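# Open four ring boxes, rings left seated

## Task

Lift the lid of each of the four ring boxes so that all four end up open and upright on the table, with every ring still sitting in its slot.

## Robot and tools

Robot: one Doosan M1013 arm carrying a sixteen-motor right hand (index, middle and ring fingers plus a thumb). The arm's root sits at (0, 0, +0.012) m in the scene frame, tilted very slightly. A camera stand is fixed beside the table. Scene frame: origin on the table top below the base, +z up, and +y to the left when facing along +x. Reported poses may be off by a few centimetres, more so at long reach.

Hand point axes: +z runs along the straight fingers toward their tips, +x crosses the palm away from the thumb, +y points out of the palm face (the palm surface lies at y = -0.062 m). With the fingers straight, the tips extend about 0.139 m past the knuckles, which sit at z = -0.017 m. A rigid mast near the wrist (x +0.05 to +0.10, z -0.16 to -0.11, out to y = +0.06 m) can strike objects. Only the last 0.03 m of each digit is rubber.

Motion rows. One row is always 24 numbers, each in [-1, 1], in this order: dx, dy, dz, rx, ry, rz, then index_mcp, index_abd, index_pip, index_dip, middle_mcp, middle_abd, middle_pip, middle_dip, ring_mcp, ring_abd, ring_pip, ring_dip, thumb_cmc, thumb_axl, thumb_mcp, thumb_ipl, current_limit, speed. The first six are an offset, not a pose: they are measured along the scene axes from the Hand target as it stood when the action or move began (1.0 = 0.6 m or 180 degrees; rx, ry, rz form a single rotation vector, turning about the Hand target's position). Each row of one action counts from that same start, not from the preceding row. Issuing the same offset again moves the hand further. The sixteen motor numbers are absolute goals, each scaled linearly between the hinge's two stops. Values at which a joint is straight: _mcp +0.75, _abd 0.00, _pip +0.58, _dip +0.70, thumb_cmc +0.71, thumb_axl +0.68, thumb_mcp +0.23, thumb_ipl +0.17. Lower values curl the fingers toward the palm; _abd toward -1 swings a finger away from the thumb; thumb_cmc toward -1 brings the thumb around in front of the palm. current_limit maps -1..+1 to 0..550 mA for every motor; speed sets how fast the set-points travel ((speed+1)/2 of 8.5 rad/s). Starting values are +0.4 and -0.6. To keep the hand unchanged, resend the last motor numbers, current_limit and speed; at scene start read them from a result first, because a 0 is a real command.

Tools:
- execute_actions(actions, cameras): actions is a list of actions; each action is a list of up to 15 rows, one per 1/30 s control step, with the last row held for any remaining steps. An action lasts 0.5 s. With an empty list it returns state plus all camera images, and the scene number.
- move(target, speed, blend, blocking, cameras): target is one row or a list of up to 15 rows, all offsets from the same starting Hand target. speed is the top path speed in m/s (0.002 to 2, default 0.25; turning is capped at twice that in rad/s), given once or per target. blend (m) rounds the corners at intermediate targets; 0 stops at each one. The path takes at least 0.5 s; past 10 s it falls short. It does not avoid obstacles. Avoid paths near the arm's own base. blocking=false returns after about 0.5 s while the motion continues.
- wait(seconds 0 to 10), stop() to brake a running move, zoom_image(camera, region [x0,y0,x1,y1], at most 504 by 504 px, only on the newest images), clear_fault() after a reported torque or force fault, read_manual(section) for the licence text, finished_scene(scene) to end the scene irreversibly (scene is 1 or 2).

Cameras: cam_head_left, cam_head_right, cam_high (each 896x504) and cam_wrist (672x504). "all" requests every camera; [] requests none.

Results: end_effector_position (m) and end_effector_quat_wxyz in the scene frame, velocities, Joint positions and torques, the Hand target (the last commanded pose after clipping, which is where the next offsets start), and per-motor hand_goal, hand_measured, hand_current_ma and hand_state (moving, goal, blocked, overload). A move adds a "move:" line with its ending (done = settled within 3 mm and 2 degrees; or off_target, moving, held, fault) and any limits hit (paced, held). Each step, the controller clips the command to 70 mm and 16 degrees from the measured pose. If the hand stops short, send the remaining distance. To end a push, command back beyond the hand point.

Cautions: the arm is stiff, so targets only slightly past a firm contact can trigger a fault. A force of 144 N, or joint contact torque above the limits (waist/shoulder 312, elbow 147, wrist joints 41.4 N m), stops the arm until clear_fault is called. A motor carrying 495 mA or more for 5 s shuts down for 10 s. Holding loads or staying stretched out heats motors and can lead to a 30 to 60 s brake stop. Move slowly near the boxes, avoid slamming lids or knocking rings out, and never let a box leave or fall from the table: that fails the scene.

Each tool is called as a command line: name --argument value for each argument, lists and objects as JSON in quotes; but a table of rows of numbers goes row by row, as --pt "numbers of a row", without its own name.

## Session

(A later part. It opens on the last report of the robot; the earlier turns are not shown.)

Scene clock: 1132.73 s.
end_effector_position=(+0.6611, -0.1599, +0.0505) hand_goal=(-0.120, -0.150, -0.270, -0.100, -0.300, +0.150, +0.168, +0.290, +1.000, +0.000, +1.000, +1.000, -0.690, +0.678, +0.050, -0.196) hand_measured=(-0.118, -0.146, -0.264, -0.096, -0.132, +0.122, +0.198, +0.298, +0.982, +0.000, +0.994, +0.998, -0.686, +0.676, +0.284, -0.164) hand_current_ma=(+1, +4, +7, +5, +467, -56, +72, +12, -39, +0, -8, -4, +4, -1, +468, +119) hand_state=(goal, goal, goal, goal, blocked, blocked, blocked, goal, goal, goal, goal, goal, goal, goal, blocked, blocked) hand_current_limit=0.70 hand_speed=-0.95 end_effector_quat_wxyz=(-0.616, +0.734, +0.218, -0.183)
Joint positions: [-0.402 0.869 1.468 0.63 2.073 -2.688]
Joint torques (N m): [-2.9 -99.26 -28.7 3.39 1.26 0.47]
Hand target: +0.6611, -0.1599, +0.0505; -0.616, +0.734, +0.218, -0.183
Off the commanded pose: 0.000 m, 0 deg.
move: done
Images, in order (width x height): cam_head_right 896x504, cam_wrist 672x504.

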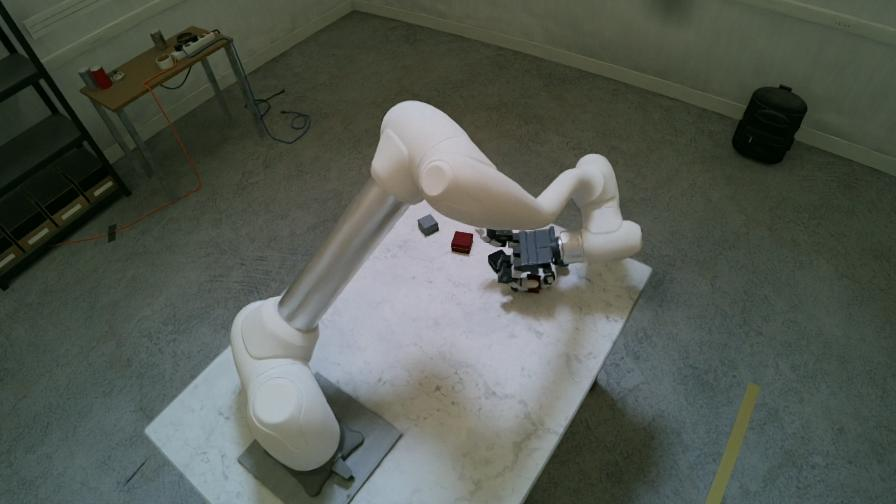

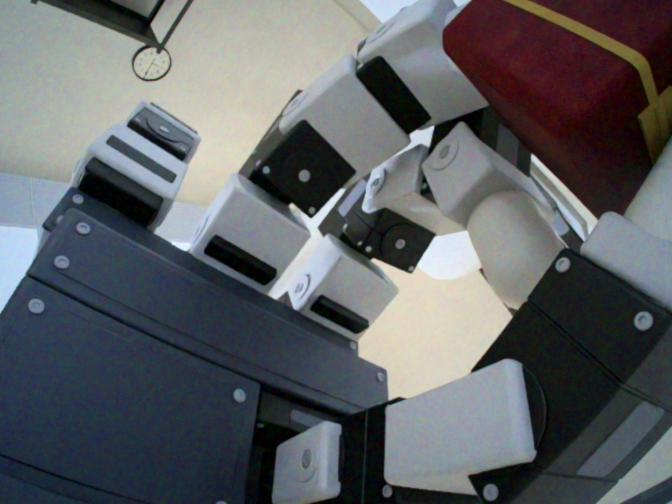

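move --pt "0 0 0 0 0 0 0.4 -0.15 -0.34 -0.2 -0.3 0.15 0.168 0.29 1 0 1 1 -0.69 0.678 0.05 -0.197 0.7 -0.7" --pt "0 0 0 0 0 0 0.4 -0.15 -0.04 0.058 -0.3 0.15 0.168 0.29 1 0 1 1 -0.69 0.678 0.05 -0.197 0.7 -0.7" --pt "0 0 0 0 0 0 -0.1 -0.15 -0.04 0.058 -0.3 0.15 0.168 0.29 1 0 1 1 -0.69 0.678 0.05 -0.197 0.7 -0.85" --pt "0 0 0 0 0 0 0.0 -0.15 -0.182 -0.058 -0.3 0.15 0.168 0.29 1 0 1 1 -0.69 0.678 0.05 -0.197 0.7 -0.95" --cameras '["cam_wrist"]'

Scene clock: 1184.10 s.
end_effector_position=(+0.6611, -0.1599, +0.0505) hand_goal=(+0.000, -0.150, -0.182, -0.058, -0.300, +0.150, +0.168, +0.290, +1.000, +0.000, +1.000, +1.000, -0.690, +0.678, +0.050, -0.196) hand_measured=(+0.022, -0.126, -0.152, -0.044, -0.136, +0.116, +0.198, +0.298, +0.982, +0.000, +0.994, +0.998, -0.688, +0.676, +0.284, -0.162) hand_current_ma=(+50, +43, +70, +28, +467, -71, +73, +14, -39, +0, -8, -4, +2, -1, +468, +129) hand_state=(blocked, blocked, blocked, goal, blocked, blocked, blocked, goal, goal, goal, goal, goal, goal, goal, blocked, blocked) hand_current_limit=0.70 hand_speed=-0.95 end_effector_quat_wxyz=(-0.616, +0.734, +0.218, -0.183)
Joint positions: [-0.402 0.869 1.468 0.63 2.073 -2.688]
Joint torques (N m): [-2.49 -98.75 -28.5 3.57 1.3 0.43]
Hand target: +0.6611, -0.1599, +0.0505; -0.616, +0.734, +0.218, -0.183
Off the commanded pose: 0.000 m, 0 deg.
move: done
Images, in order (width x height): cam_wrist 672x504.

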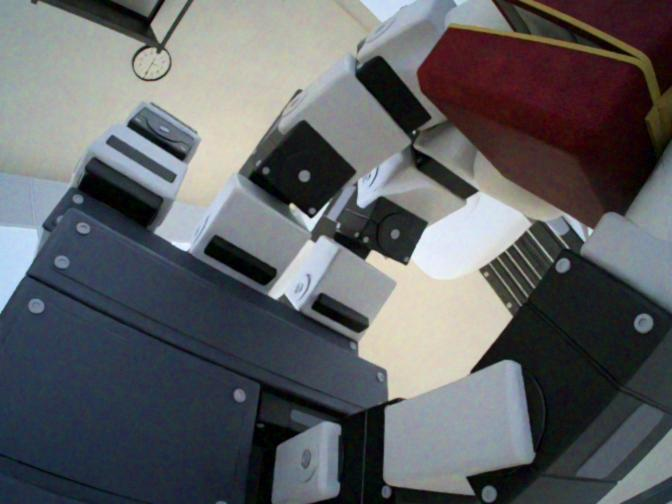

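move --pt "0 0 0 0 0 0 -0.06 -0.15 -0.182 -0.058 -0.3 0.15 0.168 0.29 1 0 1 1 -0.69 0.678 0.05 -0.197 0.7 -0.96" --cameras '["cam_wrist","cam_head_right"]'

zoom_image --camera "cam_head_right" --region '[490, 255, 560, 305]'

Scene clock: 1193.53 s.
end_effector_position=(+0.6611, -0.1599, +0.0505) hand_goal=(-0.060, -0.150, -0.182, -0.058, -0.300, +0.150, +0.168, +0.290, +1.000, +0.000, +1.000, +1.000, -0.690, +0.678, +0.050, -0.196) hand_measured=(+0.014, -0.126, -0.152, -0.048, -0.136, +0.116, +0.198, +0.298, +0.982, +0.000, +0.994, +0.998, -0.688, +0.676, +0.284, -0.162) hand_current_ma=(+250, +43, +70, +18, +468, -71, +73, +14, -39, +0, -8, -4, +2, -1, +468, +129) hand_state=(blocked, blocked, blocked, goal, blocked, blocked, blocked, goal, goal, goal, goal, goal, goal, goal, blocked, blocked) hand_current_limit=0.70 hand_speed=-0.96 end_effector_quat_wxyz=(-0.616, +0.734, +0.218, -0.183)
Joint positions: [-0.402 0.869 1.468 0.63 2.073 -2.688]
Joint torques (N m): [-2.45 -98.23 -28.75 3.63 0.98 0.3]
Hand target: +0.6611, -0.1599, +0.0505; -0.616, +0.734, +0.218, -0.183
Off the commanded pose: 0.000 m, 0 deg.
move: done
Images, in order (width x height): cam_head_right 896x504, cam_wrist 672x504.

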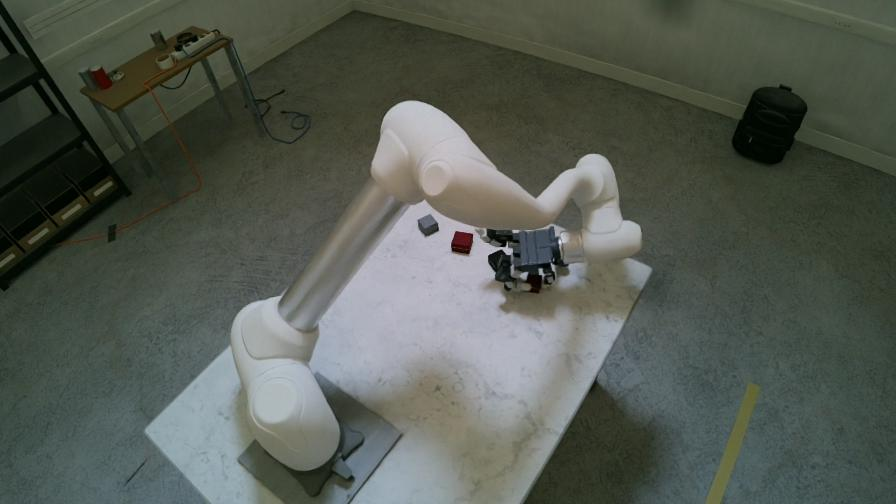

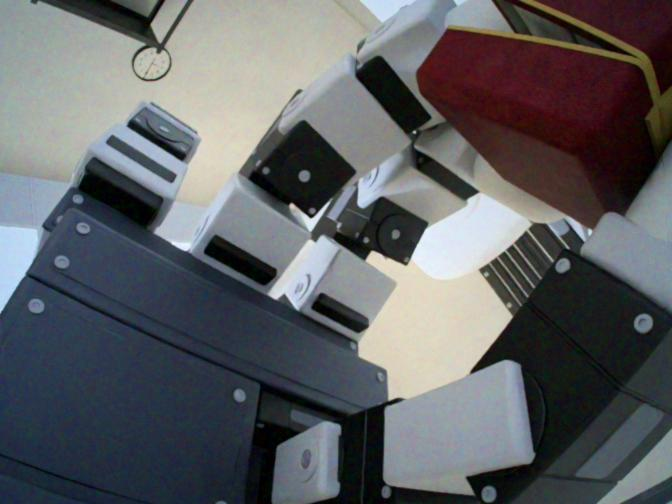

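Scaled by 7.200 from the camera's 896x504 image, which has a finer 1280x720 frame.

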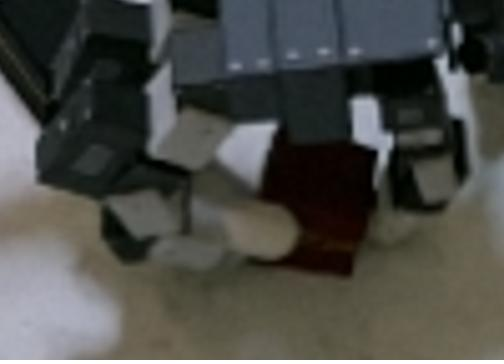

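move --pt "0 0 0 0 0 0 -0.06 -0.15 -0.23 -0.09 -0.3 0.15 0.168 0.29 1 0 1 1 -0.69 0.678 0.05 -0.197 0.7 -0.97" --cameras '["cam_wrist","cam_head_right"]'

zoom_image --camera "cam_head_right" --region '[490, 255, 560, 305]'

Scene clock: 1202.63 s.
end_effector_position=(+0.6611, -0.1599, +0.0505) hand_goal=(-0.060, -0.150, -0.230, -0.090, -0.300, +0.150, +0.168, +0.290, +1.000, +0.000, +1.000, +1.000, -0.690, +0.678, +0.050, -0.196) hand_measured=(+0.002, -0.126, -0.192, -0.076, -0.136, +0.116, +0.198, +0.298, +0.982, +0.000, +0.994, +0.998, -0.688, +0.676, +0.284, -0.162) hand_current_ma=(+203, +43, +98, +26, +467, -71, +73, +14, -39, +0, -8, -4, +1, -1, +467, +129) hand_state=(blocked, blocked, blocked, goal, blocked, blocked, blocked, goal, goal, goal, goal, goal, goal, goal, blocked, blocked) hand_current_limit=0.70 hand_speed=-0.97 end_effector_quat_wxyz=(-0.616, +0.734, +0.218, -0.183)
Joint positions: [-0.402 0.869 1.468 0.63 2.073 -2.688]
Joint torques (N m): [-1.99 -98.38 -28.17 3.55 1.17 0.48]
Hand target: +0.6611, -0.1599, +0.0505; -0.616, +0.734, +0.218, -0.183
Off the commanded pose: 0.000 m, 0 deg.
move: done
Images, in order (width x height): cam_head_right 896x504, cam_wrist 672x504.

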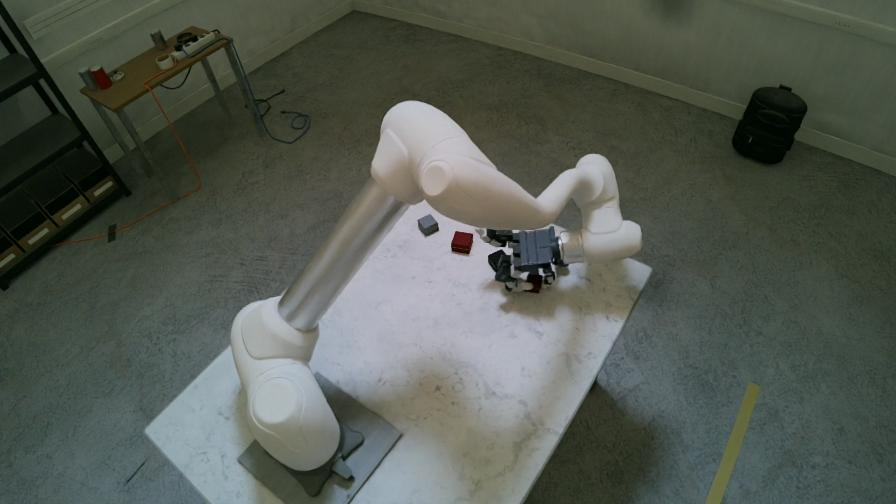

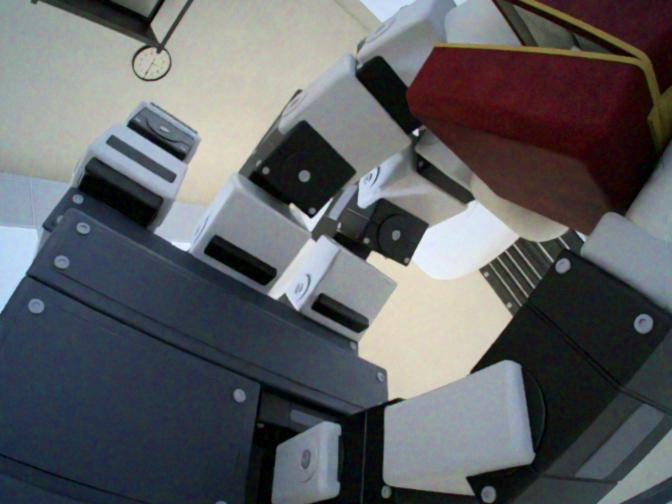

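Scaled by 7.200 from the camera's 896x504 image, which has a finer 1280x720 frame.

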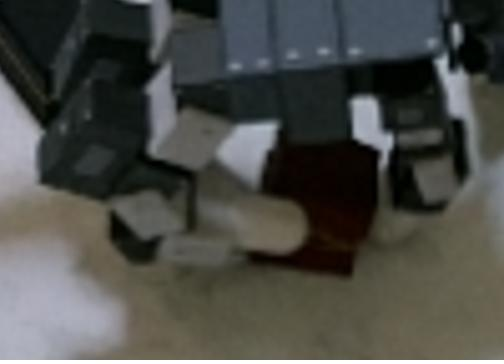

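move --target '[0,0,0,0,0,0,-0.08,-0.15,-0.28,-0.12,-0.3,0.15,0.168,0.29,1,0,1,1,-0.69,0.678,0.05,-0.197,0.7,-0.97]'

move --target '[0,0,0,0,0,0,-0.1,-0.15,-0.33,-0.15,-0.3,0.15,0.168,0.29,1,0,1,1,-0.69,0.678,0.05,-0.197,0.7,-0.97]' --cameras '["cam_wrist","cam_high"]'

Scene clock: 1235.07 s.
end_effector_position=(+0.6611, -0.1599, +0.0505) hand_goal=(-0.080, -0.150, -0.280, -0.120, -0.300, +0.150, +0.168, +0.290, +1.000, +0.000, +1.000, +1.000, -0.690, +0.678, +0.050, -0.196) hand_measured=(-0.080, -0.146, -0.274, -0.116, -0.136, +0.118, +0.200, +0.298, +0.982, +0.000, +0.994, +0.998, -0.686, +0.676, +0.284, -0.162) hand_current_ma=(+1, +4, +7, +5, +467, -65, +79, +15, -39, +0, -8, -4, +6, -1, +467, +129) hand_state=(goal, goal, goal, goal, blocked, blocked, blocked, goal, goal, goal, goal, goal, goal, goal, blocked, blocked) hand_current_limit=0.70 hand_speed=-0.97 end_effector_quat_wxyz=(-0.616, +0.734, +0.218, -0.183)
Joint positions: [-0.402 0.869 1.468 0.63 2.073 -2.688]
Joint torques (N m): [-2.86 -98.59 -28.56 3.36 1.16 0.5]
Hand target: +0.6611, -0.1599, +0.0505; -0.616, +0.734, +0.218, -0.183
Off the commanded pose: 0.000 m, 0 deg.
move: done

Scene clock: 1235.73 s.
end_effector_position=(+0.6611, -0.1599, +0.0505) hand_goal=(-0.100, -0.150, -0.330, -0.150, -0.300, +0.150, +0.168, +0.290, +1.000, +0.000, +1.000, +1.000, -0.690, +0.678, +0.050, -0.196) hand_measured=(-0.100, -0.146, -0.324, -0.146, -0.136, +0.118, +0.200, +0.298, +0.982, +0.000, +0.994, +0.998, -0.686, +0.676, +0.284, -0.162) hand_current_ma=(+1, +4, +8, +5, +467, -65, +79, +15, -39, +0, -8, -4, +6, -1, +467, +129) hand_state=(goal, goal, goal, goal, blocked, blocked, blocked, goal, goal, goal, goal, goal, goal, goal, blocked, blocked) hand_current_limit=0.70 hand_speed=-0.97 end_effector_quat_wxyz=(-0.616, +0.734, +0.218, -0.183)
Joint positions: [-0.402 0.869 1.468 0.63 2.073 -2.688]
Joint torques (N m): [-2.78 -98.73 -28.31 3.38 1.13 0.51]
Hand target: +0.6611, -0.1599, +0.0505; -0.616, +0.734, +0.218, -0.183
Off the commanded pose: 0.000 m, 0 deg.
move: done
Images, in order (width x height): cam_high 896x504, cam_wrist 672x504.

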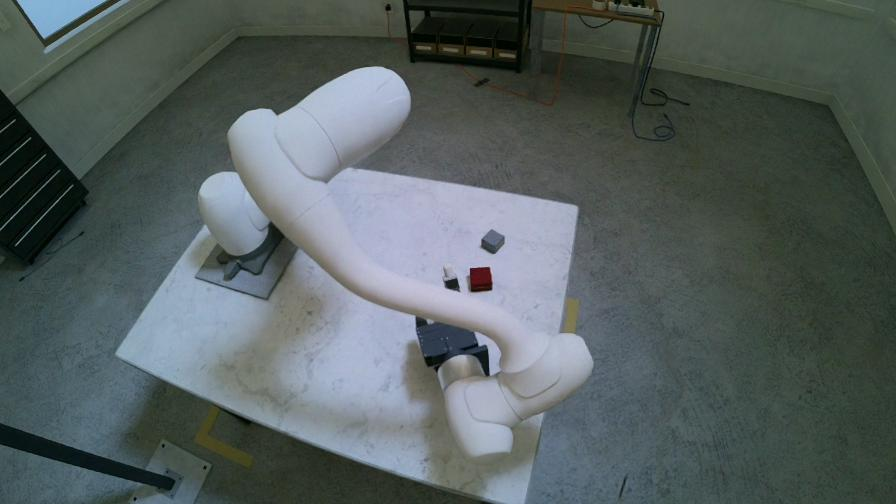

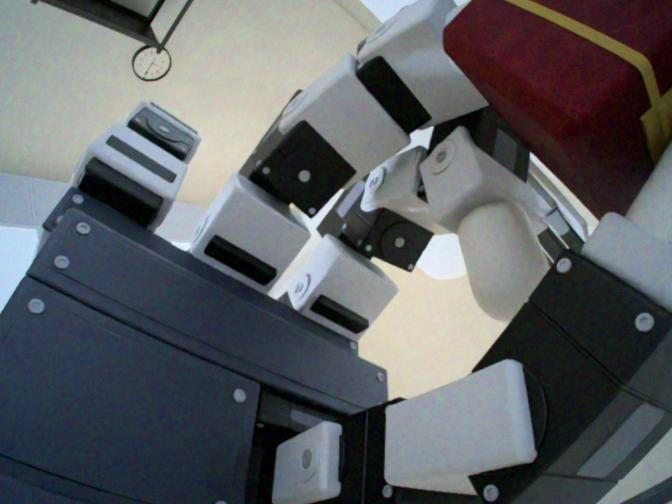

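move --pt "0 0 0 0 0 0 0.42 -0.15 -0.04 0.058 -0.3 0.15 0.168 0.29 1 0 1 1 -0.69 0.678 0.05 -0.197 0.7 -0.8" --pt "0 0 0 0 0 0 -0.1 -0.15 -0.04 0.058 -0.3 0.15 0.168 0.29 1 0 1 1 -0.69 0.678 0.05 -0.197 0.7 -0.85" --pt "0 0 0 0 0 0 0.0 -0.15 -0.182 -0.058 -0.3 0.15 0.168 0.29 1 0 1 1 -0.69 0.678 0.05 -0.197 0.7 -0.95" --pt "0 0 0 0 0 0 -0.06 -0.15 -0.2 -0.07 -0.3 0.15 0.168 0.29 1 0 1 1 -0.69 0.678 0.05 -0.197 0.7 -0.95" --cameras '["cam_wrist"]'

move --pt "0 0 0 0 0 0 -0.12 -0.15 -0.21 -0.08 -0.3 0.15 0.168 0.29 1 0 1 1 -0.69 0.678 0.05 -0.197 0.7 -0.95" --cameras '["cam_wrist"]'

move --pt "0 0 0 0 0 0 -0.2 -0.15 -0.21 -0.08 -0.3 0.15 0.168 0.29 1 0 1 1 -0.69 0.678 0.05 -0.197 0.7 -0.95" --cameras '["cam_wrist"]'

Scene clock: 1278.60 s.
end_effector_position=(+0.6611, -0.1599, +0.0505) hand_goal=(-0.060, -0.150, -0.200, -0.070, -0.300, +0.150, +0.168, +0.290, +1.000, +0.000, +1.000, +1.000, -0.690, +0.678, +0.050, -0.196) hand_measured=(+0.012, -0.126, -0.172, -0.064, -0.138, +0.116, +0.200, +0.298, +0.982, +0.000, +0.994, +0.998, -0.686, +0.676, +0.284, -0.160) hand_current_ma=(+245, +44, +67, +9, +467, -71, +79, +15, -39, +0, -8, -4, +5, -1, +468, +132) hand_state=(blocked, blocked, blocked, goal, blocked, blocked, blocked, goal, goal, goal, goal, goal, goal, goal, blocked, blocked) hand_current_limit=0.70 hand_speed=-0.95 end_effector_quat_wxyz=(-0.616, +0.734, +0.218, -0.183)
Joint positions: [-0.402 0.869 1.468 0.63 2.073 -2.688]
Joint torques (N m): [-2.09 -98 -28.69 3.66 0.88 0.31]
Hand target: +0.6611, -0.1599, +0.0505; -0.616, +0.734, +0.218, -0.183
Off the commanded pose: 0.000 m, 0 deg.
move: done
Images, in order (width x height): cam_wrist 672x504.

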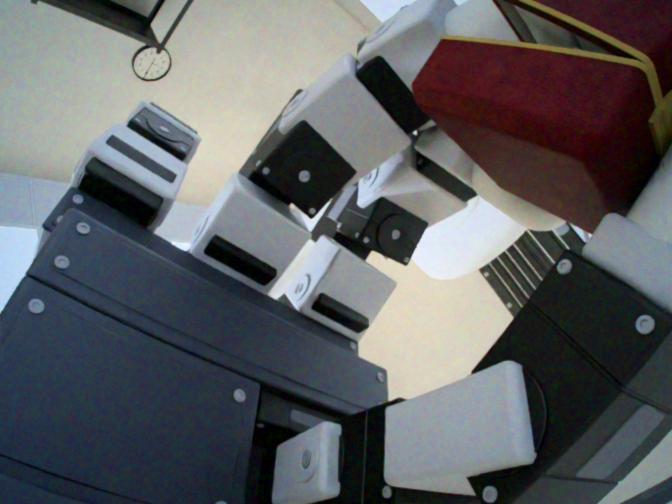

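Scene clock: 1279.13 s.
end_effector_position=(+0.6611, -0.1599, +0.0505) hand_goal=(-0.120, -0.150, -0.210, -0.080, -0.300, +0.150, +0.168, +0.290, +1.000, +0.000, +1.000, +1.000, -0.690, +0.678, +0.050, -0.196) hand_measured=(-0.016, -0.126, -0.178, -0.072, -0.138, +0.116, +0.200, +0.298, +0.982, +0.000, +0.994, +0.998, -0.692, +0.676, +0.284, -0.158) hand_current_ma=(+390, +44, +76, +11, +467, -71, +79, +15, -39, +0, -8, -4, -1, -1, +468, +139) hand_state=(blocked, blocked, blocked, goal, blocked, blocked, blocked, goal, goal, goal, goal, goal, goal, goal, blocked, blocked) hand_current_limit=0.70 hand_speed=-0.95 end_effector_quat_wxyz=(-0.616, +0.734, +0.218, -0.183)
Joint positions: [-0.402 0.869 1.468 0.63 2.073 -2.688]
Joint torques (N m): [-2.01 -97.98 -28.31 3.6 0.97 0.36]
Hand target: +0.6611, -0.1599, +0.0505; -0.616, +0.734, +0.218, -0.183
Off the commanded pose: 0.000 m, 0 deg.
move: done
Images, in order (width x height): cam_wrist 672x504.

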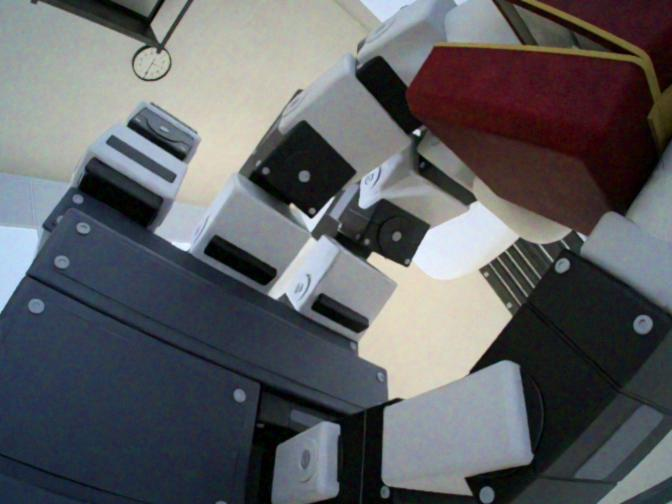

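Scene clock: 1279.80 s.
end_effector_position=(+0.6611, -0.1599, +0.0505) hand_goal=(-0.200, -0.150, -0.210, -0.080, -0.300, +0.150, +0.168, +0.290, +1.000, +0.000, +1.000, +1.000, -0.690, +0.678, +0.050, -0.196) hand_measured=(-0.138, -0.132, -0.188, -0.074, -0.140, +0.124, +0.204, +0.300, +0.982, +0.000, +0.994, +0.998, -0.692, +0.676, +0.284, -0.156) hand_current_ma=(+204, +29, +48, +9, +468, -50, +89, +18, -39, +0, -8, -4, -3, -2, +467, +158) hand_state=(blocked, goal, blocked, goal, blocked, blocked, blocked, goal, goal, goal, goal, goal, goal, goal, blocked, blocked) hand_current_limit=0.70 hand_speed=-0.95 end_effector_quat_wxyz=(-0.616, +0.734, +0.218, -0.183)
Joint positions: [-0.402 0.869 1.468 0.63 2.073 -2.688]
Joint torques (N m): [-2.34 -100.03 -29.09 3.69 1.59 0.46]
Hand target: +0.6611, -0.1599, +0.0505; -0.616, +0.734, +0.218, -0.183
Off the commanded pose: 0.000 m, 0 deg.
move: done
Images, in order (width x height): cam_wrist 672x504.

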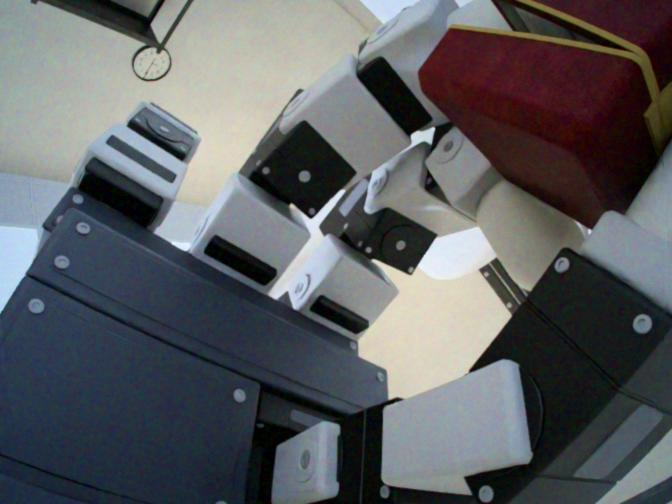

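move --pt "0 0 0 0 0 0 0.15 -0.15 -0.18 -0.07 -0.3 0.15 0.168 0.29 1 0 1 1 -0.69 0.678 0.05 -0.197 0.7 -0.8" --pt "0 0 0 0 0 0 0.42 -0.15 -0.04 0.058 -0.3 0.15 0.168 0.29 1 0 1 1 -0.69 0.678 0.05 -0.197 0.7 -0.8" --cameras '["cam_wrist","cam_head_left","cam_head_right"]'

zoom_image --camera "cam_head_left" --region '[490, 230, 610, 330]'

zoom_image --camera "cam_wrist" --region '[372, 0, 672, 300]'

Scene clock: 1294.30 s.
end_effector_position=(+0.6611, -0.1599, +0.0505) hand_goal=(+0.420, -0.150, -0.040, +0.058, -0.300, +0.150, +0.168, +0.290, +1.000, +0.000, +1.000, +1.000, -0.690, +0.678, +0.050, -0.196) hand_measured=(+0.402, -0.146, -0.042, +0.056, -0.140, +0.126, +0.204, +0.302, +0.982, +0.000, +0.994, +0.998, -0.686, +0.676, +0.284, -0.156) hand_current_ma=(-38, +3, -3, -3, +467, -46, +92, +23, -39, +0, -8, -4, +6, -2, +467, +158) hand_state=(goal, goal, goal, goal, blocked, blocked, blocked, goal, goal, goal, goal, goal, goal, goal, blocked, blocked) hand_current_limit=0.70 hand_speed=-0.80 end_effector_quat_wxyz=(-0.616, +0.734, +0.218, -0.183)
Joint positions: [-0.402 0.869 1.468 0.63 2.073 -2.688]
Joint torques (N m): [-2.87 -99.46 -28.95 3.43 1.38 0.47]
Hand target: +0.6611, -0.1599, +0.0505; -0.616, +0.734, +0.218, -0.183
Off the commanded pose: 0.000 m, 0 deg.
move: done
Images, in order (width x height): cam_head_left 896x504, cam_head_right 896x504, cam_wrist 672x504.

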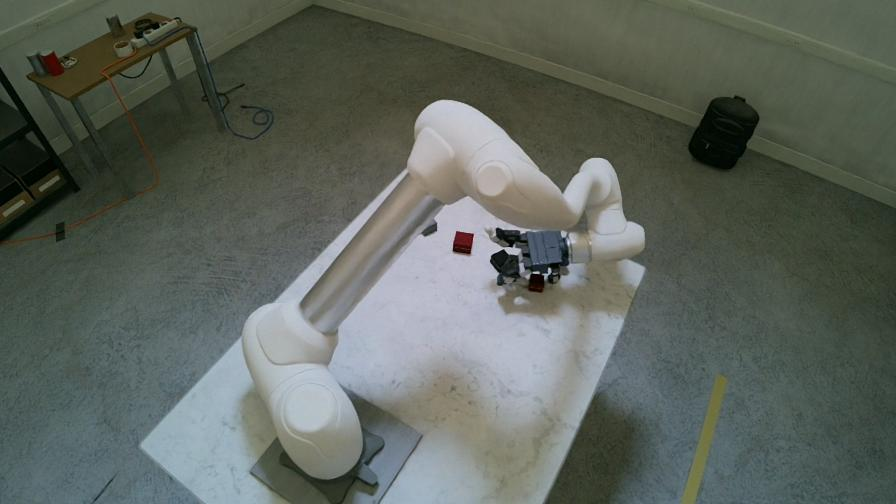

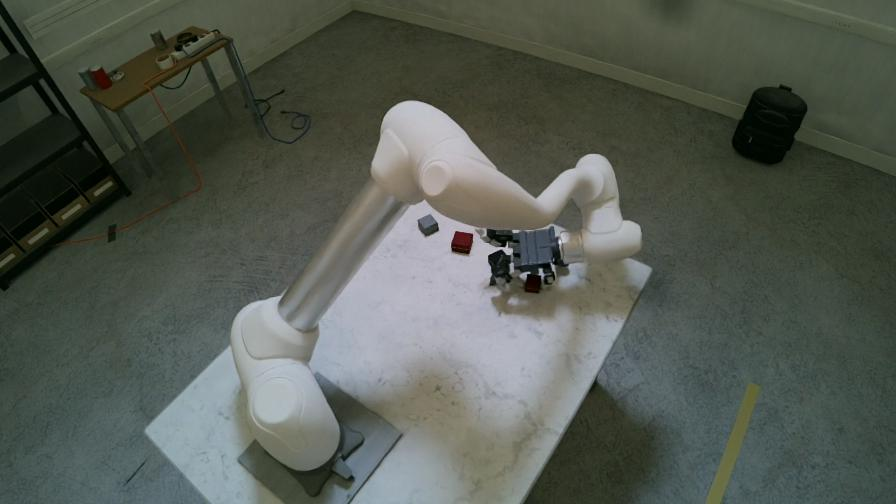

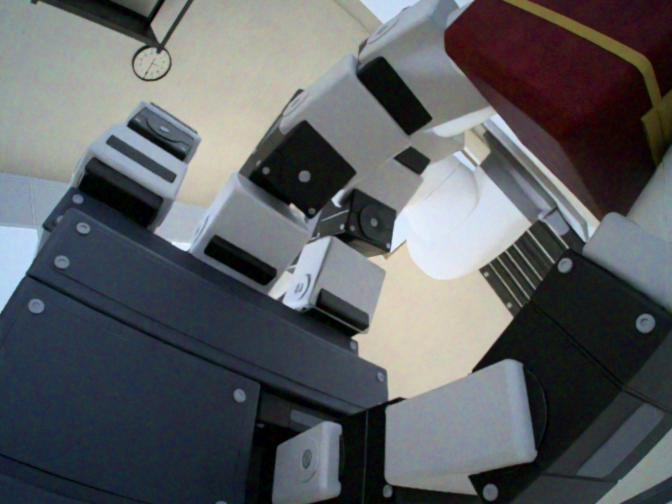

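Scaled by 4.200 from the camera's 896x504 image, which has a finer 1280x720 frame.

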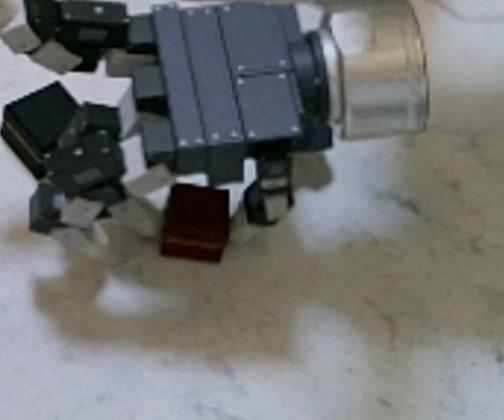

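Scaled by 1.680 from the camera's 672x504 image, which has a finer 960x720 frame.

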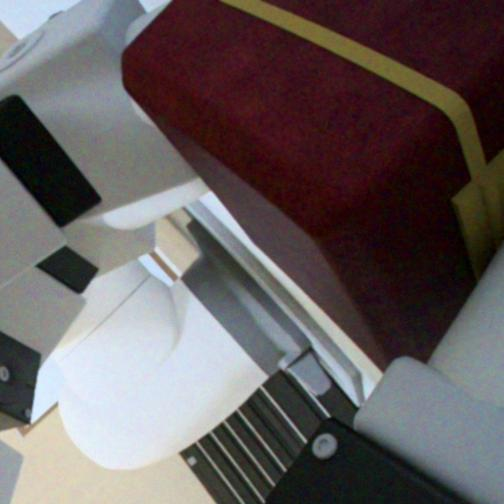

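move --pt "0 0 0 0 0 0 -0.1 -0.15 -0.04 0.058 -0.3 0.15 0.168 0.29 1 0 1 1 -0.69 0.678 0.05 -0.197 0.7 -0.85" --pt "0 0 0 0 0 0 0.0 -0.15 -0.182 -0.058 -0.3 0.15 0.168 0.29 1 0 1 1 -0.69 0.678 0.05 -0.197 0.7 -0.95" --pt "0 0 0 0 0 0 -0.06 -0.15 -0.2 -0.07 -0.3 0.15 0.168 0.29 1 0 1 1 -0.69 0.678 0.05 -0.197 0.7 -0.95" --pt "0 0 0 0 0 0 -0.06 -0.15 -0.21 -0.08 -0.2 0.15 0.168 0.1 1 0 1 1 -0.69 0.678 0.05 -0.197 0.7 -0.9" --cameras '["cam_wrist"]'

move --pt "0 0 0 0 0 0 -0.06 -0.15 -0.21 -0.08 -0.18 0.15 0.168 -0.1 1 0 1 1 -0.69 0.678 0.05 -0.197 0.7 -0.9" --pt "0 0 0 0 0 0 -0.06 -0.15 -0.21 -0.08 -0.16 0.15 0.168 -0.22 1 0 1 1 -0.69 0.678 0.05 -0.197 0.7 -0.9" --cameras '["cam_wrist","cam_head_left"]'

zoom_image --camera "cam_wrist" --region '[372, 0, 672, 300]'

Scene clock: 1325.73 s.
end_effector_position=(+0.6611, -0.1599, +0.0505) hand_goal=(-0.060, -0.150, -0.210, -0.080, -0.200, +0.150, +0.168, +0.100, +1.000, +0.000, +1.000, +1.000, -0.690, +0.678, +0.050, -0.196) hand_measured=(-0.060, -0.146, -0.206, -0.076, -0.116, +0.116, +0.220, +0.150, +0.982, +0.000, +0.994, +0.998, -0.682, +0.676, +0.284, -0.156) hand_current_ma=(+0, +4, +6, +5, +294, -72, +147, +143, -39, +0, -8, -4, +15, -2, +467, +158) hand_state=(goal, goal, goal, goal, blocked, blocked, blocked, blocked, goal, goal, goal, goal, goal, goal, blocked, blocked) hand_current_limit=0.70 hand_speed=-0.90 end_effector_quat_wxyz=(-0.616, +0.734, +0.218, -0.183)
Joint positions: [-0.402 0.869 1.468 0.63 2.073 -2.688]
Joint torques (N m): [-2.67 -100.64 -29.23 3.66 1.66 0.44]
Hand target: +0.6611, -0.1599, +0.0505; -0.616, +0.734, +0.218, -0.183
Off the commanded pose: 0.000 m, 0 deg.
move: done
Images, in order (width x height): cam_wrist 672x504.

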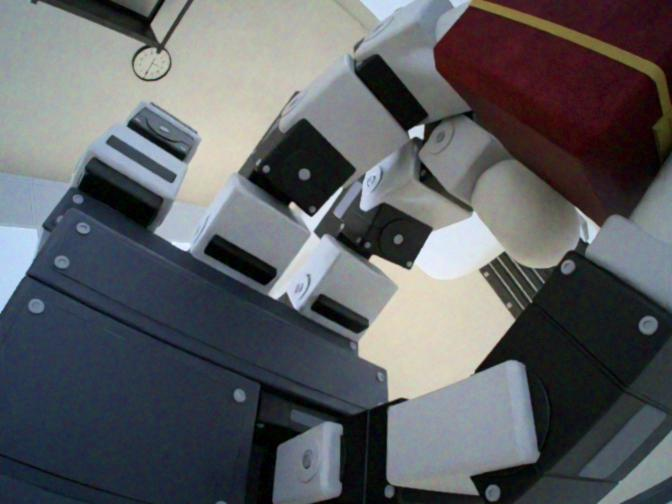

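Scene clock: 1327.10 s.
end_effector_position=(+0.6611, -0.1599, +0.0505) hand_goal=(-0.060, -0.150, -0.210, -0.080, -0.160, +0.150, +0.168, -0.220, +1.000, +0.000, +1.000, +1.000, -0.690, +0.678, +0.050, -0.196) hand_measured=(-0.062, -0.146, -0.212, -0.082, -0.060, +0.116, +0.234, -0.154, +0.982, +0.000, +0.994, +0.998, -0.670, +0.678, +0.282, -0.156) hand_current_ma=(-3, +4, -2, -1, +372, -70, +201, +204, -39, +0, -8, -4, +42, -1, +467, +158) hand_state=(goal, goal, goal, goal, blocked, blocked, blocked, blocked, goal, goal, goal, goal, goal, goal, blocked, blocked) hand_current_limit=0.70 hand_speed=-0.90 end_effector_quat_wxyz=(-0.616, +0.734, +0.218, -0.183)
Joint positions: [-0.402 0.869 1.468 0.63 2.073 -2.688]
Joint torques (N m): [-2.51 -101.24 -29.68 3.78 1.8 0.44]
Hand target: +0.6611, -0.1599, +0.0505; -0.616, +0.734, +0.218, -0.183
Off the commanded pose: 0.000 m, 0 deg.
move: done
Images, in order (width x height): cam_head_left 896x504, cam_wrist 672x504.

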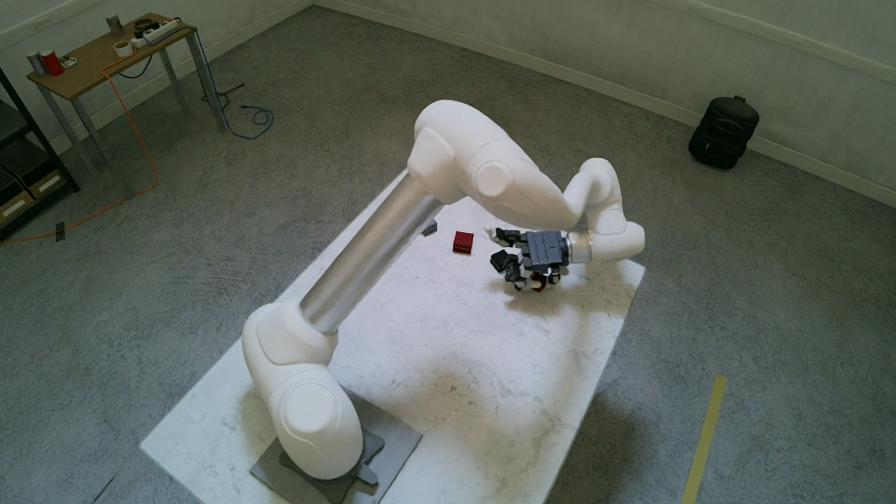

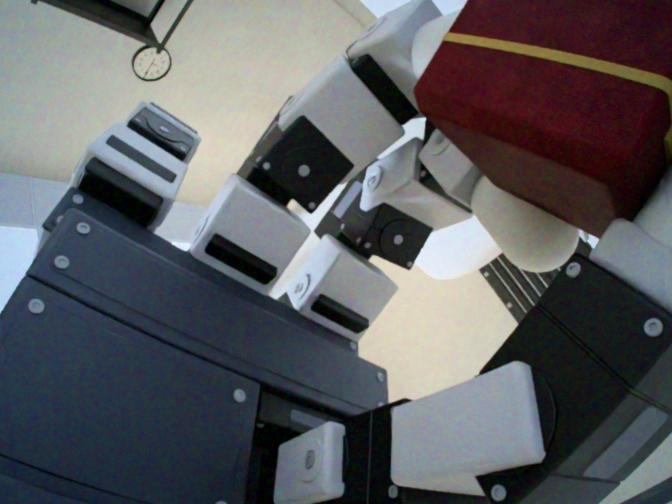

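Scaled by 1.680 from the camera's 672x504 image, which has a finer 960x720 frame.

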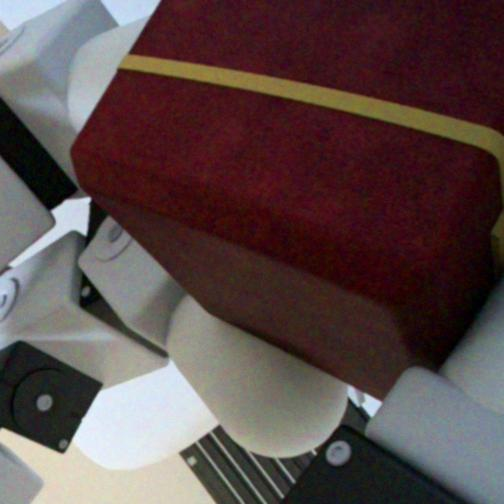

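move --pt "0 0 0 0 0 0 0.1 -0.15 -0.21 -0.08 -0.2 0.15 0.168 0.1 1 0 1 1 -0.69 0.678 0.05 -0.197 0.7 -0.85" --pt "0 0 0 0 0 0 0.42 -0.15 -0.04 0.058 -0.3 0.15 0.168 0.29 1 0 1 1 -0.69 0.678 0.05 -0.197 0.7 -0.85" --pt "0 0 0 0 0 0 -0.1 -0.15 -0.04 0.058 -0.3 0.15 0.168 0.29 1 0 1 1 -0.69 0.678 0.05 -0.197 0.7 -0.85" --pt "0 0 0 0 0 0 0.0 -0.15 -0.182 -0.058 -0.3 0.15 0.168 0.29 1 0 1 1 -0.69 0.678 0.05 -0.197 0.7 -0.95" --cameras '["cam_wrist","cam_head_right"]'

zoom_image --camera "cam_wrist" --region '[372, 0, 672, 300]'

zoom_image --camera "cam_head_right" --region '[480, 230, 580, 310]'

Scene clock: 1367.87 s.
end_effector_position=(+0.6611, -0.1599, +0.0505) hand_goal=(+0.000, -0.150, -0.182, -0.058, -0.300, +0.150, +0.168, +0.290, +1.000, +0.000, +1.000, +1.000, -0.690, +0.678, +0.050, -0.196) hand_measured=(+0.034, -0.124, -0.146, -0.042, -0.108, +0.114, +0.218, +0.294, +0.982, +0.000, +0.994, +0.998, -0.684, +0.678, +0.232, -0.144) hand_current_ma=(+93, +52, +92, +33, +467, -78, +137, +6, -39, +0, -8, -4, +9, +0, +468, +214) hand_state=(blocked, blocked, blocked, goal, blocked, blocked, blocked, goal, goal, goal, goal, goal, goal, goal, blocked, blocked) hand_current_limit=0.70 hand_speed=-0.95 end_effector_quat_wxyz=(-0.616, +0.734, +0.218, -0.183)
Joint positions: [-0.402 0.869 1.468 0.63 2.073 -2.688]
Joint torques (N m): [-2.41 -99.13 -28.52 3.45 1.31 0.5]
Hand target: +0.6611, -0.1599, +0.0505; -0.616, +0.734, +0.218, -0.183
Off the commanded pose: 0.000 m, 0 deg.
move: done
Images, in order (width x height): cam_head_right 896x504, cam_wrist 672x504.

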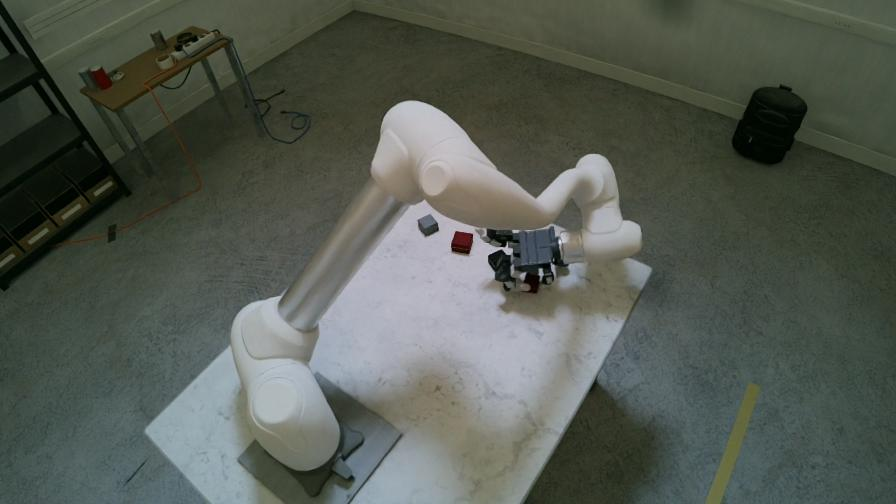

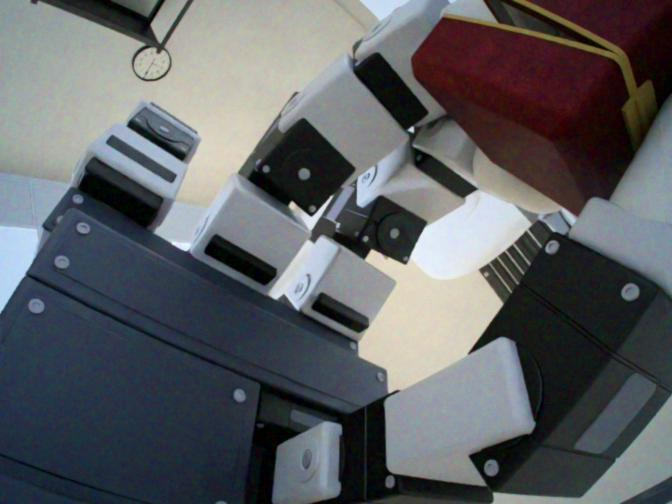

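Scaled by 1.680 from the camera's 672x504 image, which has a finer 960x720 frame.

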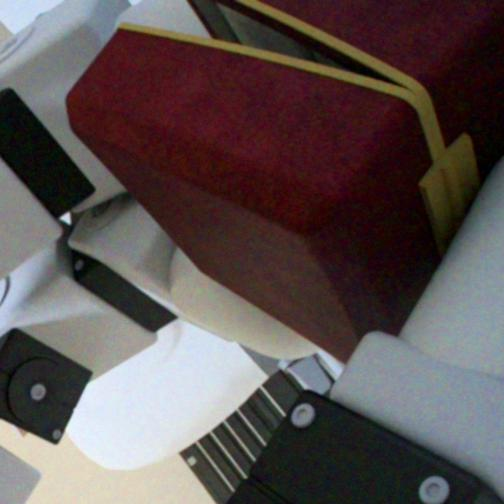

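Scaled by 5.040 from the camera's 896x504 image, which has a finer 1280x720 frame.

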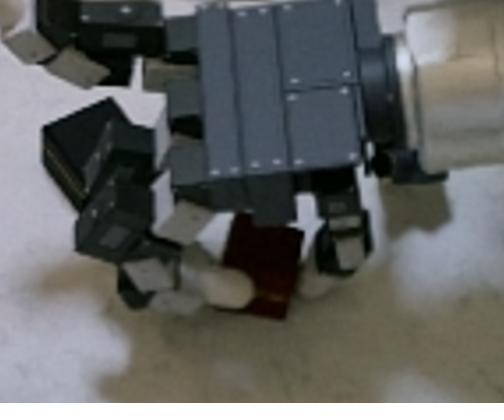

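move --pt "0 0 0 0 0 0 -0.015 -0.15 -0.22 -0.09 -0.3 0.15 0.168 0.29 1 0 1 1 -0.69 0.678 0.05 -0.197 0.7 -0.97" --pt "0 0 0 0 0 0 -0.025 -0.15 -0.25 -0.12 -0.3 0.15 0.168 0.29 1 0 1 1 -0.69 0.678 0.05 -0.197 0.7 -0.97" --cameras '["cam_wrist"]'

move --pt "0 0 0 0 0 0 -0.025 -0.15 -0.28 -0.15 -0.3 0.15 0.168 0.29 1 0 1 1 -0.69 0.678 0.05 -0.197 0.7 -0.97" --cameras '["cam_wrist"]'

Scene clock: 1425.30 s.
end_effector_position=(+0.6611, -0.1599, +0.0505) hand_goal=(-0.024, -0.150, -0.250, -0.120, -0.300, +0.150, +0.168, +0.290, +1.000, +0.000, +1.000, +1.000, -0.690, +0.678, +0.050, -0.196) hand_measured=(+0.026, -0.124, -0.214, -0.098, -0.108, +0.114, +0.218, +0.294, +0.982, +0.000, +0.994, +0.998, -0.684, +0.678, +0.232, -0.144) hand_current_ma=(+148, +52, +92, +49, +467, -78, +137, +6, -39, +0, -8, -4, +8, +0, +468, +214) hand_state=(blocked, blocked, blocked, blocked, blocked, blocked, blocked, goal, goal, goal, goal, goal, goal, goal, blocked, blocked) hand_current_limit=0.70 hand_speed=-0.97 end_effector_quat_wxyz=(-0.616, +0.734, +0.218, -0.183)
Joint positions: [-0.402 0.869 1.468 0.63 2.073 -2.688]
Joint torques (N m): [-2.24 -98.18 -28.03 3.38 1.09 0.49]
Hand target: +0.6611, -0.1599, +0.0505; -0.616, +0.734, +0.218, -0.183
Off the commanded pose: 0.000 m, 0 deg.
move: done
Images, in order (width x height): cam_wrist 672x504.

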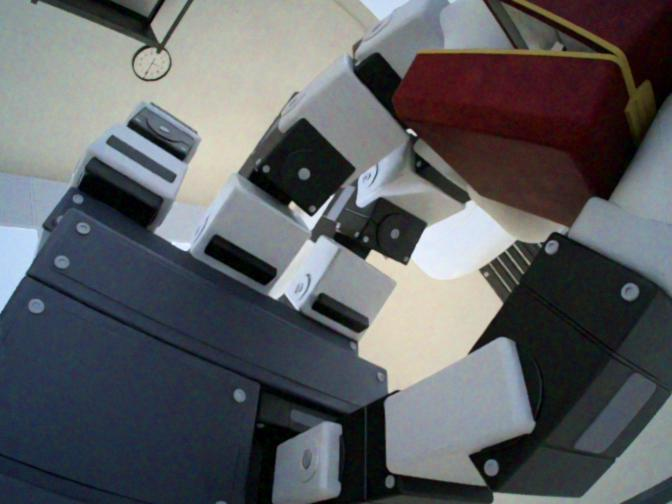

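Scene clock: 1425.90 s.
end_effector_position=(+0.6611, -0.1599, +0.0505) hand_goal=(-0.024, -0.150, -0.280, -0.150, -0.300, +0.150, +0.168, +0.290, +1.000, +0.000, +1.000, +1.000, -0.690, +0.678, +0.050, -0.196) hand_measured=(-0.024, -0.146, -0.276, -0.146, -0.108, +0.114, +0.218, +0.300, +0.982, +0.000, +0.994, +0.998, -0.676, +0.678, +0.232, -0.144) hand_current_ma=(+0, +4, +7, +5, +467, -78, +137, +18, -39, +0, -8, -4, +30, +0, +467, +214) hand_state=(goal, goal, goal, goal, blocked, blocked, blocked, goal, goal, goal, goal, goal, goal, goal, blocked, blocked) hand_current_limit=0.70 hand_speed=-0.97 end_effector_quat_wxyz=(-0.616, +0.734, +0.218, -0.183)
Joint positions: [-0.402 0.869 1.468 0.63 2.073 -2.688]
Joint torques (N m): [-2.61 -99.36 -28.73 3.47 1.35 0.49]
Hand target: +0.6611, -0.1599, +0.0505; -0.616, +0.734, +0.218, -0.183
Off the commanded pose: 0.000 m, 0 deg.
move: done
Images, in order (width x height): cam_wrist 672x504.

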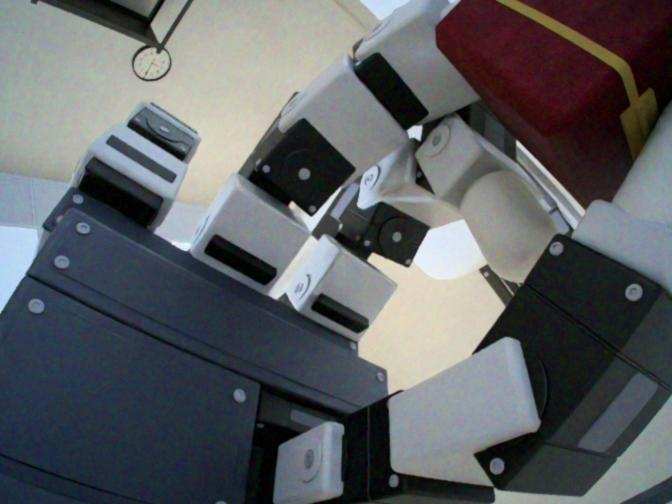

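move --pt "0 0 0 0 0 0 0.1 -0.15 -0.21 -0.08 -0.3 0.15 0.168 0.1 1 0 1 1 -0.69 0.678 0.05 -0.197 0.7 -0.7" --pt "0 0 0 0 0 0 0.42 -0.15 -0.04 0.058 -0.3 0.15 0.168 0.29 1 0 1 1 -0.69 0.678 0.05 -0.197 0.7 -0.7" --pt "0 0 0 0 0 0 -0.1 -0.15 -0.04 0.058 -0.3 0.15 0.168 0.29 1 0 1 1 -0.69 0.678 0.05 -0.197 0.7 -0.8" --pt "0 0 0 0 0 0 0.0 -0.15 -0.182 -0.058 -0.3 0.15 0.168 0.29 1 0 1 1 -0.69 0.678 0.05 -0.197 0.7 -0.95" --pt "0 0 0 0 0 0 -0.025 -0.15 -0.25 -0.12 -0.3 0.15 0.168 0.29 1 0 1 1 -0.69 0.678 0.05 -0.197 0.7 -0.97"

move --pt "0 0 0 0 0 0 -0.09 -0.15 -0.27 -0.14 -0.3 0.15 0.168 0.29 1 0 1 1 -0.69 0.678 0.05 -0.197 0.7 -0.97" --cameras '["cam_wrist"]'

move --pt "0 0 0 0 0 0 -0.12 -0.15 -0.305 -0.175 -0.3 0.15 0.168 0.29 1 0 1 1 -0.69 0.678 0.05 -0.197 0.7 -0.97" --cameras '["cam_wrist"]'

Scene clock: 1455.27 s.
end_effector_position=(+0.6611, -0.1599, +0.0505) hand_goal=(-0.024, -0.150, -0.250, -0.120, -0.300, +0.150, +0.168, +0.290, +1.000, +0.000, +1.000, +1.000, -0.690, +0.678, +0.050, -0.196) hand_measured=(+0.012, -0.124, -0.218, -0.100, -0.104, +0.114, +0.226, +0.292, +0.982, +0.000, +0.994, +0.998, -0.690, +0.678, +0.222, -0.144) hand_current_ma=(+100, +48, +79, +45, +468, -77, +172, +2, -39, +0, -8, -4, +0, -1, +467, +217) hand_state=(blocked, blocked, blocked, blocked, blocked, blocked, blocked, goal, goal, goal, goal, goal, goal, goal, blocked, blocked) hand_current_limit=0.70 hand_speed=-0.97 end_effector_quat_wxyz=(-0.616, +0.734, +0.218, -0.183)
Joint positions: [-0.402 0.869 1.468 0.63 2.073 -2.688]
Joint torques (N m): [-2.33 -96.53 -27.81 3.26 0.51 0.43]
Hand target: +0.6611, -0.1599, +0.0505; -0.616, +0.734, +0.218, -0.183
Off the commanded pose: 0.000 m, 0 deg.
move: done

Scene clock: 1455.77 s.
end_effector_position=(+0.6611, -0.1599, +0.0505) hand_goal=(-0.090, -0.150, -0.270, -0.140, -0.300, +0.150, +0.168, +0.290, +1.000, +0.000, +1.000, +1.000, -0.690, +0.678, +0.050, -0.196) hand_measured=(-0.026, -0.140, -0.254, -0.130, -0.104, +0.114, +0.226, +0.294, +0.982, +0.000, +0.994, +0.998, -0.682, +0.678, +0.222, -0.144) hand_current_ma=(+140, +13, +32, +15, +467, -76, +172, +5, -39, +0, -8, -4, +15, +0, +467, +217) hand_state=(moving, goal, goal, goal, blocked, blocked, blocked, goal, goal, goal, goal, goal, goal, goal, blocked, blocked) hand_current_limit=0.70 hand_speed=-0.97 end_effector_quat_wxyz=(-0.616, +0.734, +0.218, -0.183)
Joint positions: [-0.402 0.869 1.468 0.63 2.073 -2.688]
Joint torques (N m): [-3.5 -98.08 -28.39 3.11 0.82 0.52]
Hand target: +0.6611, -0.1599, +0.0505; -0.616, +0.734, +0.218, -0.183
Off the commanded pose: 0.000 m, 0 deg.
move: done
Images, in order (width x height): cam_wrist 672x504.

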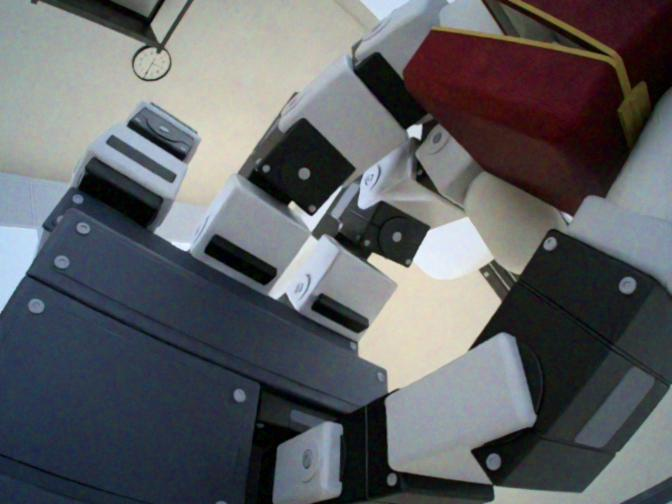

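Scene clock: 1456.33 s.
end_effector_position=(+0.6611, -0.1599, +0.0505) hand_goal=(-0.120, -0.150, -0.304, -0.174, -0.300, +0.150, +0.168, +0.290, +1.000, +0.000, +1.000, +1.000, -0.690, +0.678, +0.050, -0.196) hand_measured=(-0.032, -0.142, -0.274, -0.170, -0.104, +0.114, +0.226, +0.294, +0.982, +0.000, +0.994, +0.998, -0.684, +0.678, +0.222, -0.142) hand_current_ma=(+314, +12, +70, +7, +467, -76, +172, +5, -39, +0, -8, -4, +11, +0, +468, +224) hand_state=(blocked, goal, blocked, goal, blocked, blocked, blocked, goal, goal, goal, goal, goal, goal, goal, blocked, blocked) hand_current_limit=0.70 hand_speed=-0.97 end_effector_quat_wxyz=(-0.616, +0.734, +0.218, -0.183)
Joint positions: [-0.402 0.869 1.468 0.63 2.073 -2.688]
Joint torques (N m): [-3.81 -98.24 -28.91 2.97 0.79 0.55]
Hand target: +0.6611, -0.1599, +0.0505; -0.616, +0.734, +0.218, -0.183
Off the commanded pose: 0.000 m, 0 deg.
move: done
Images, in order (width x height): cam_wrist 672x504.

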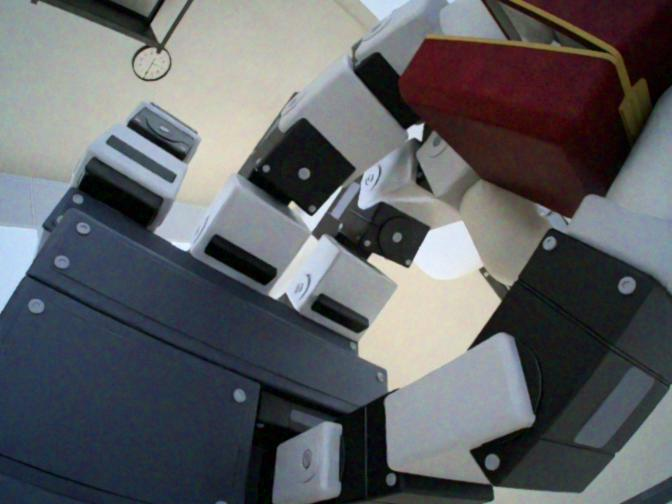

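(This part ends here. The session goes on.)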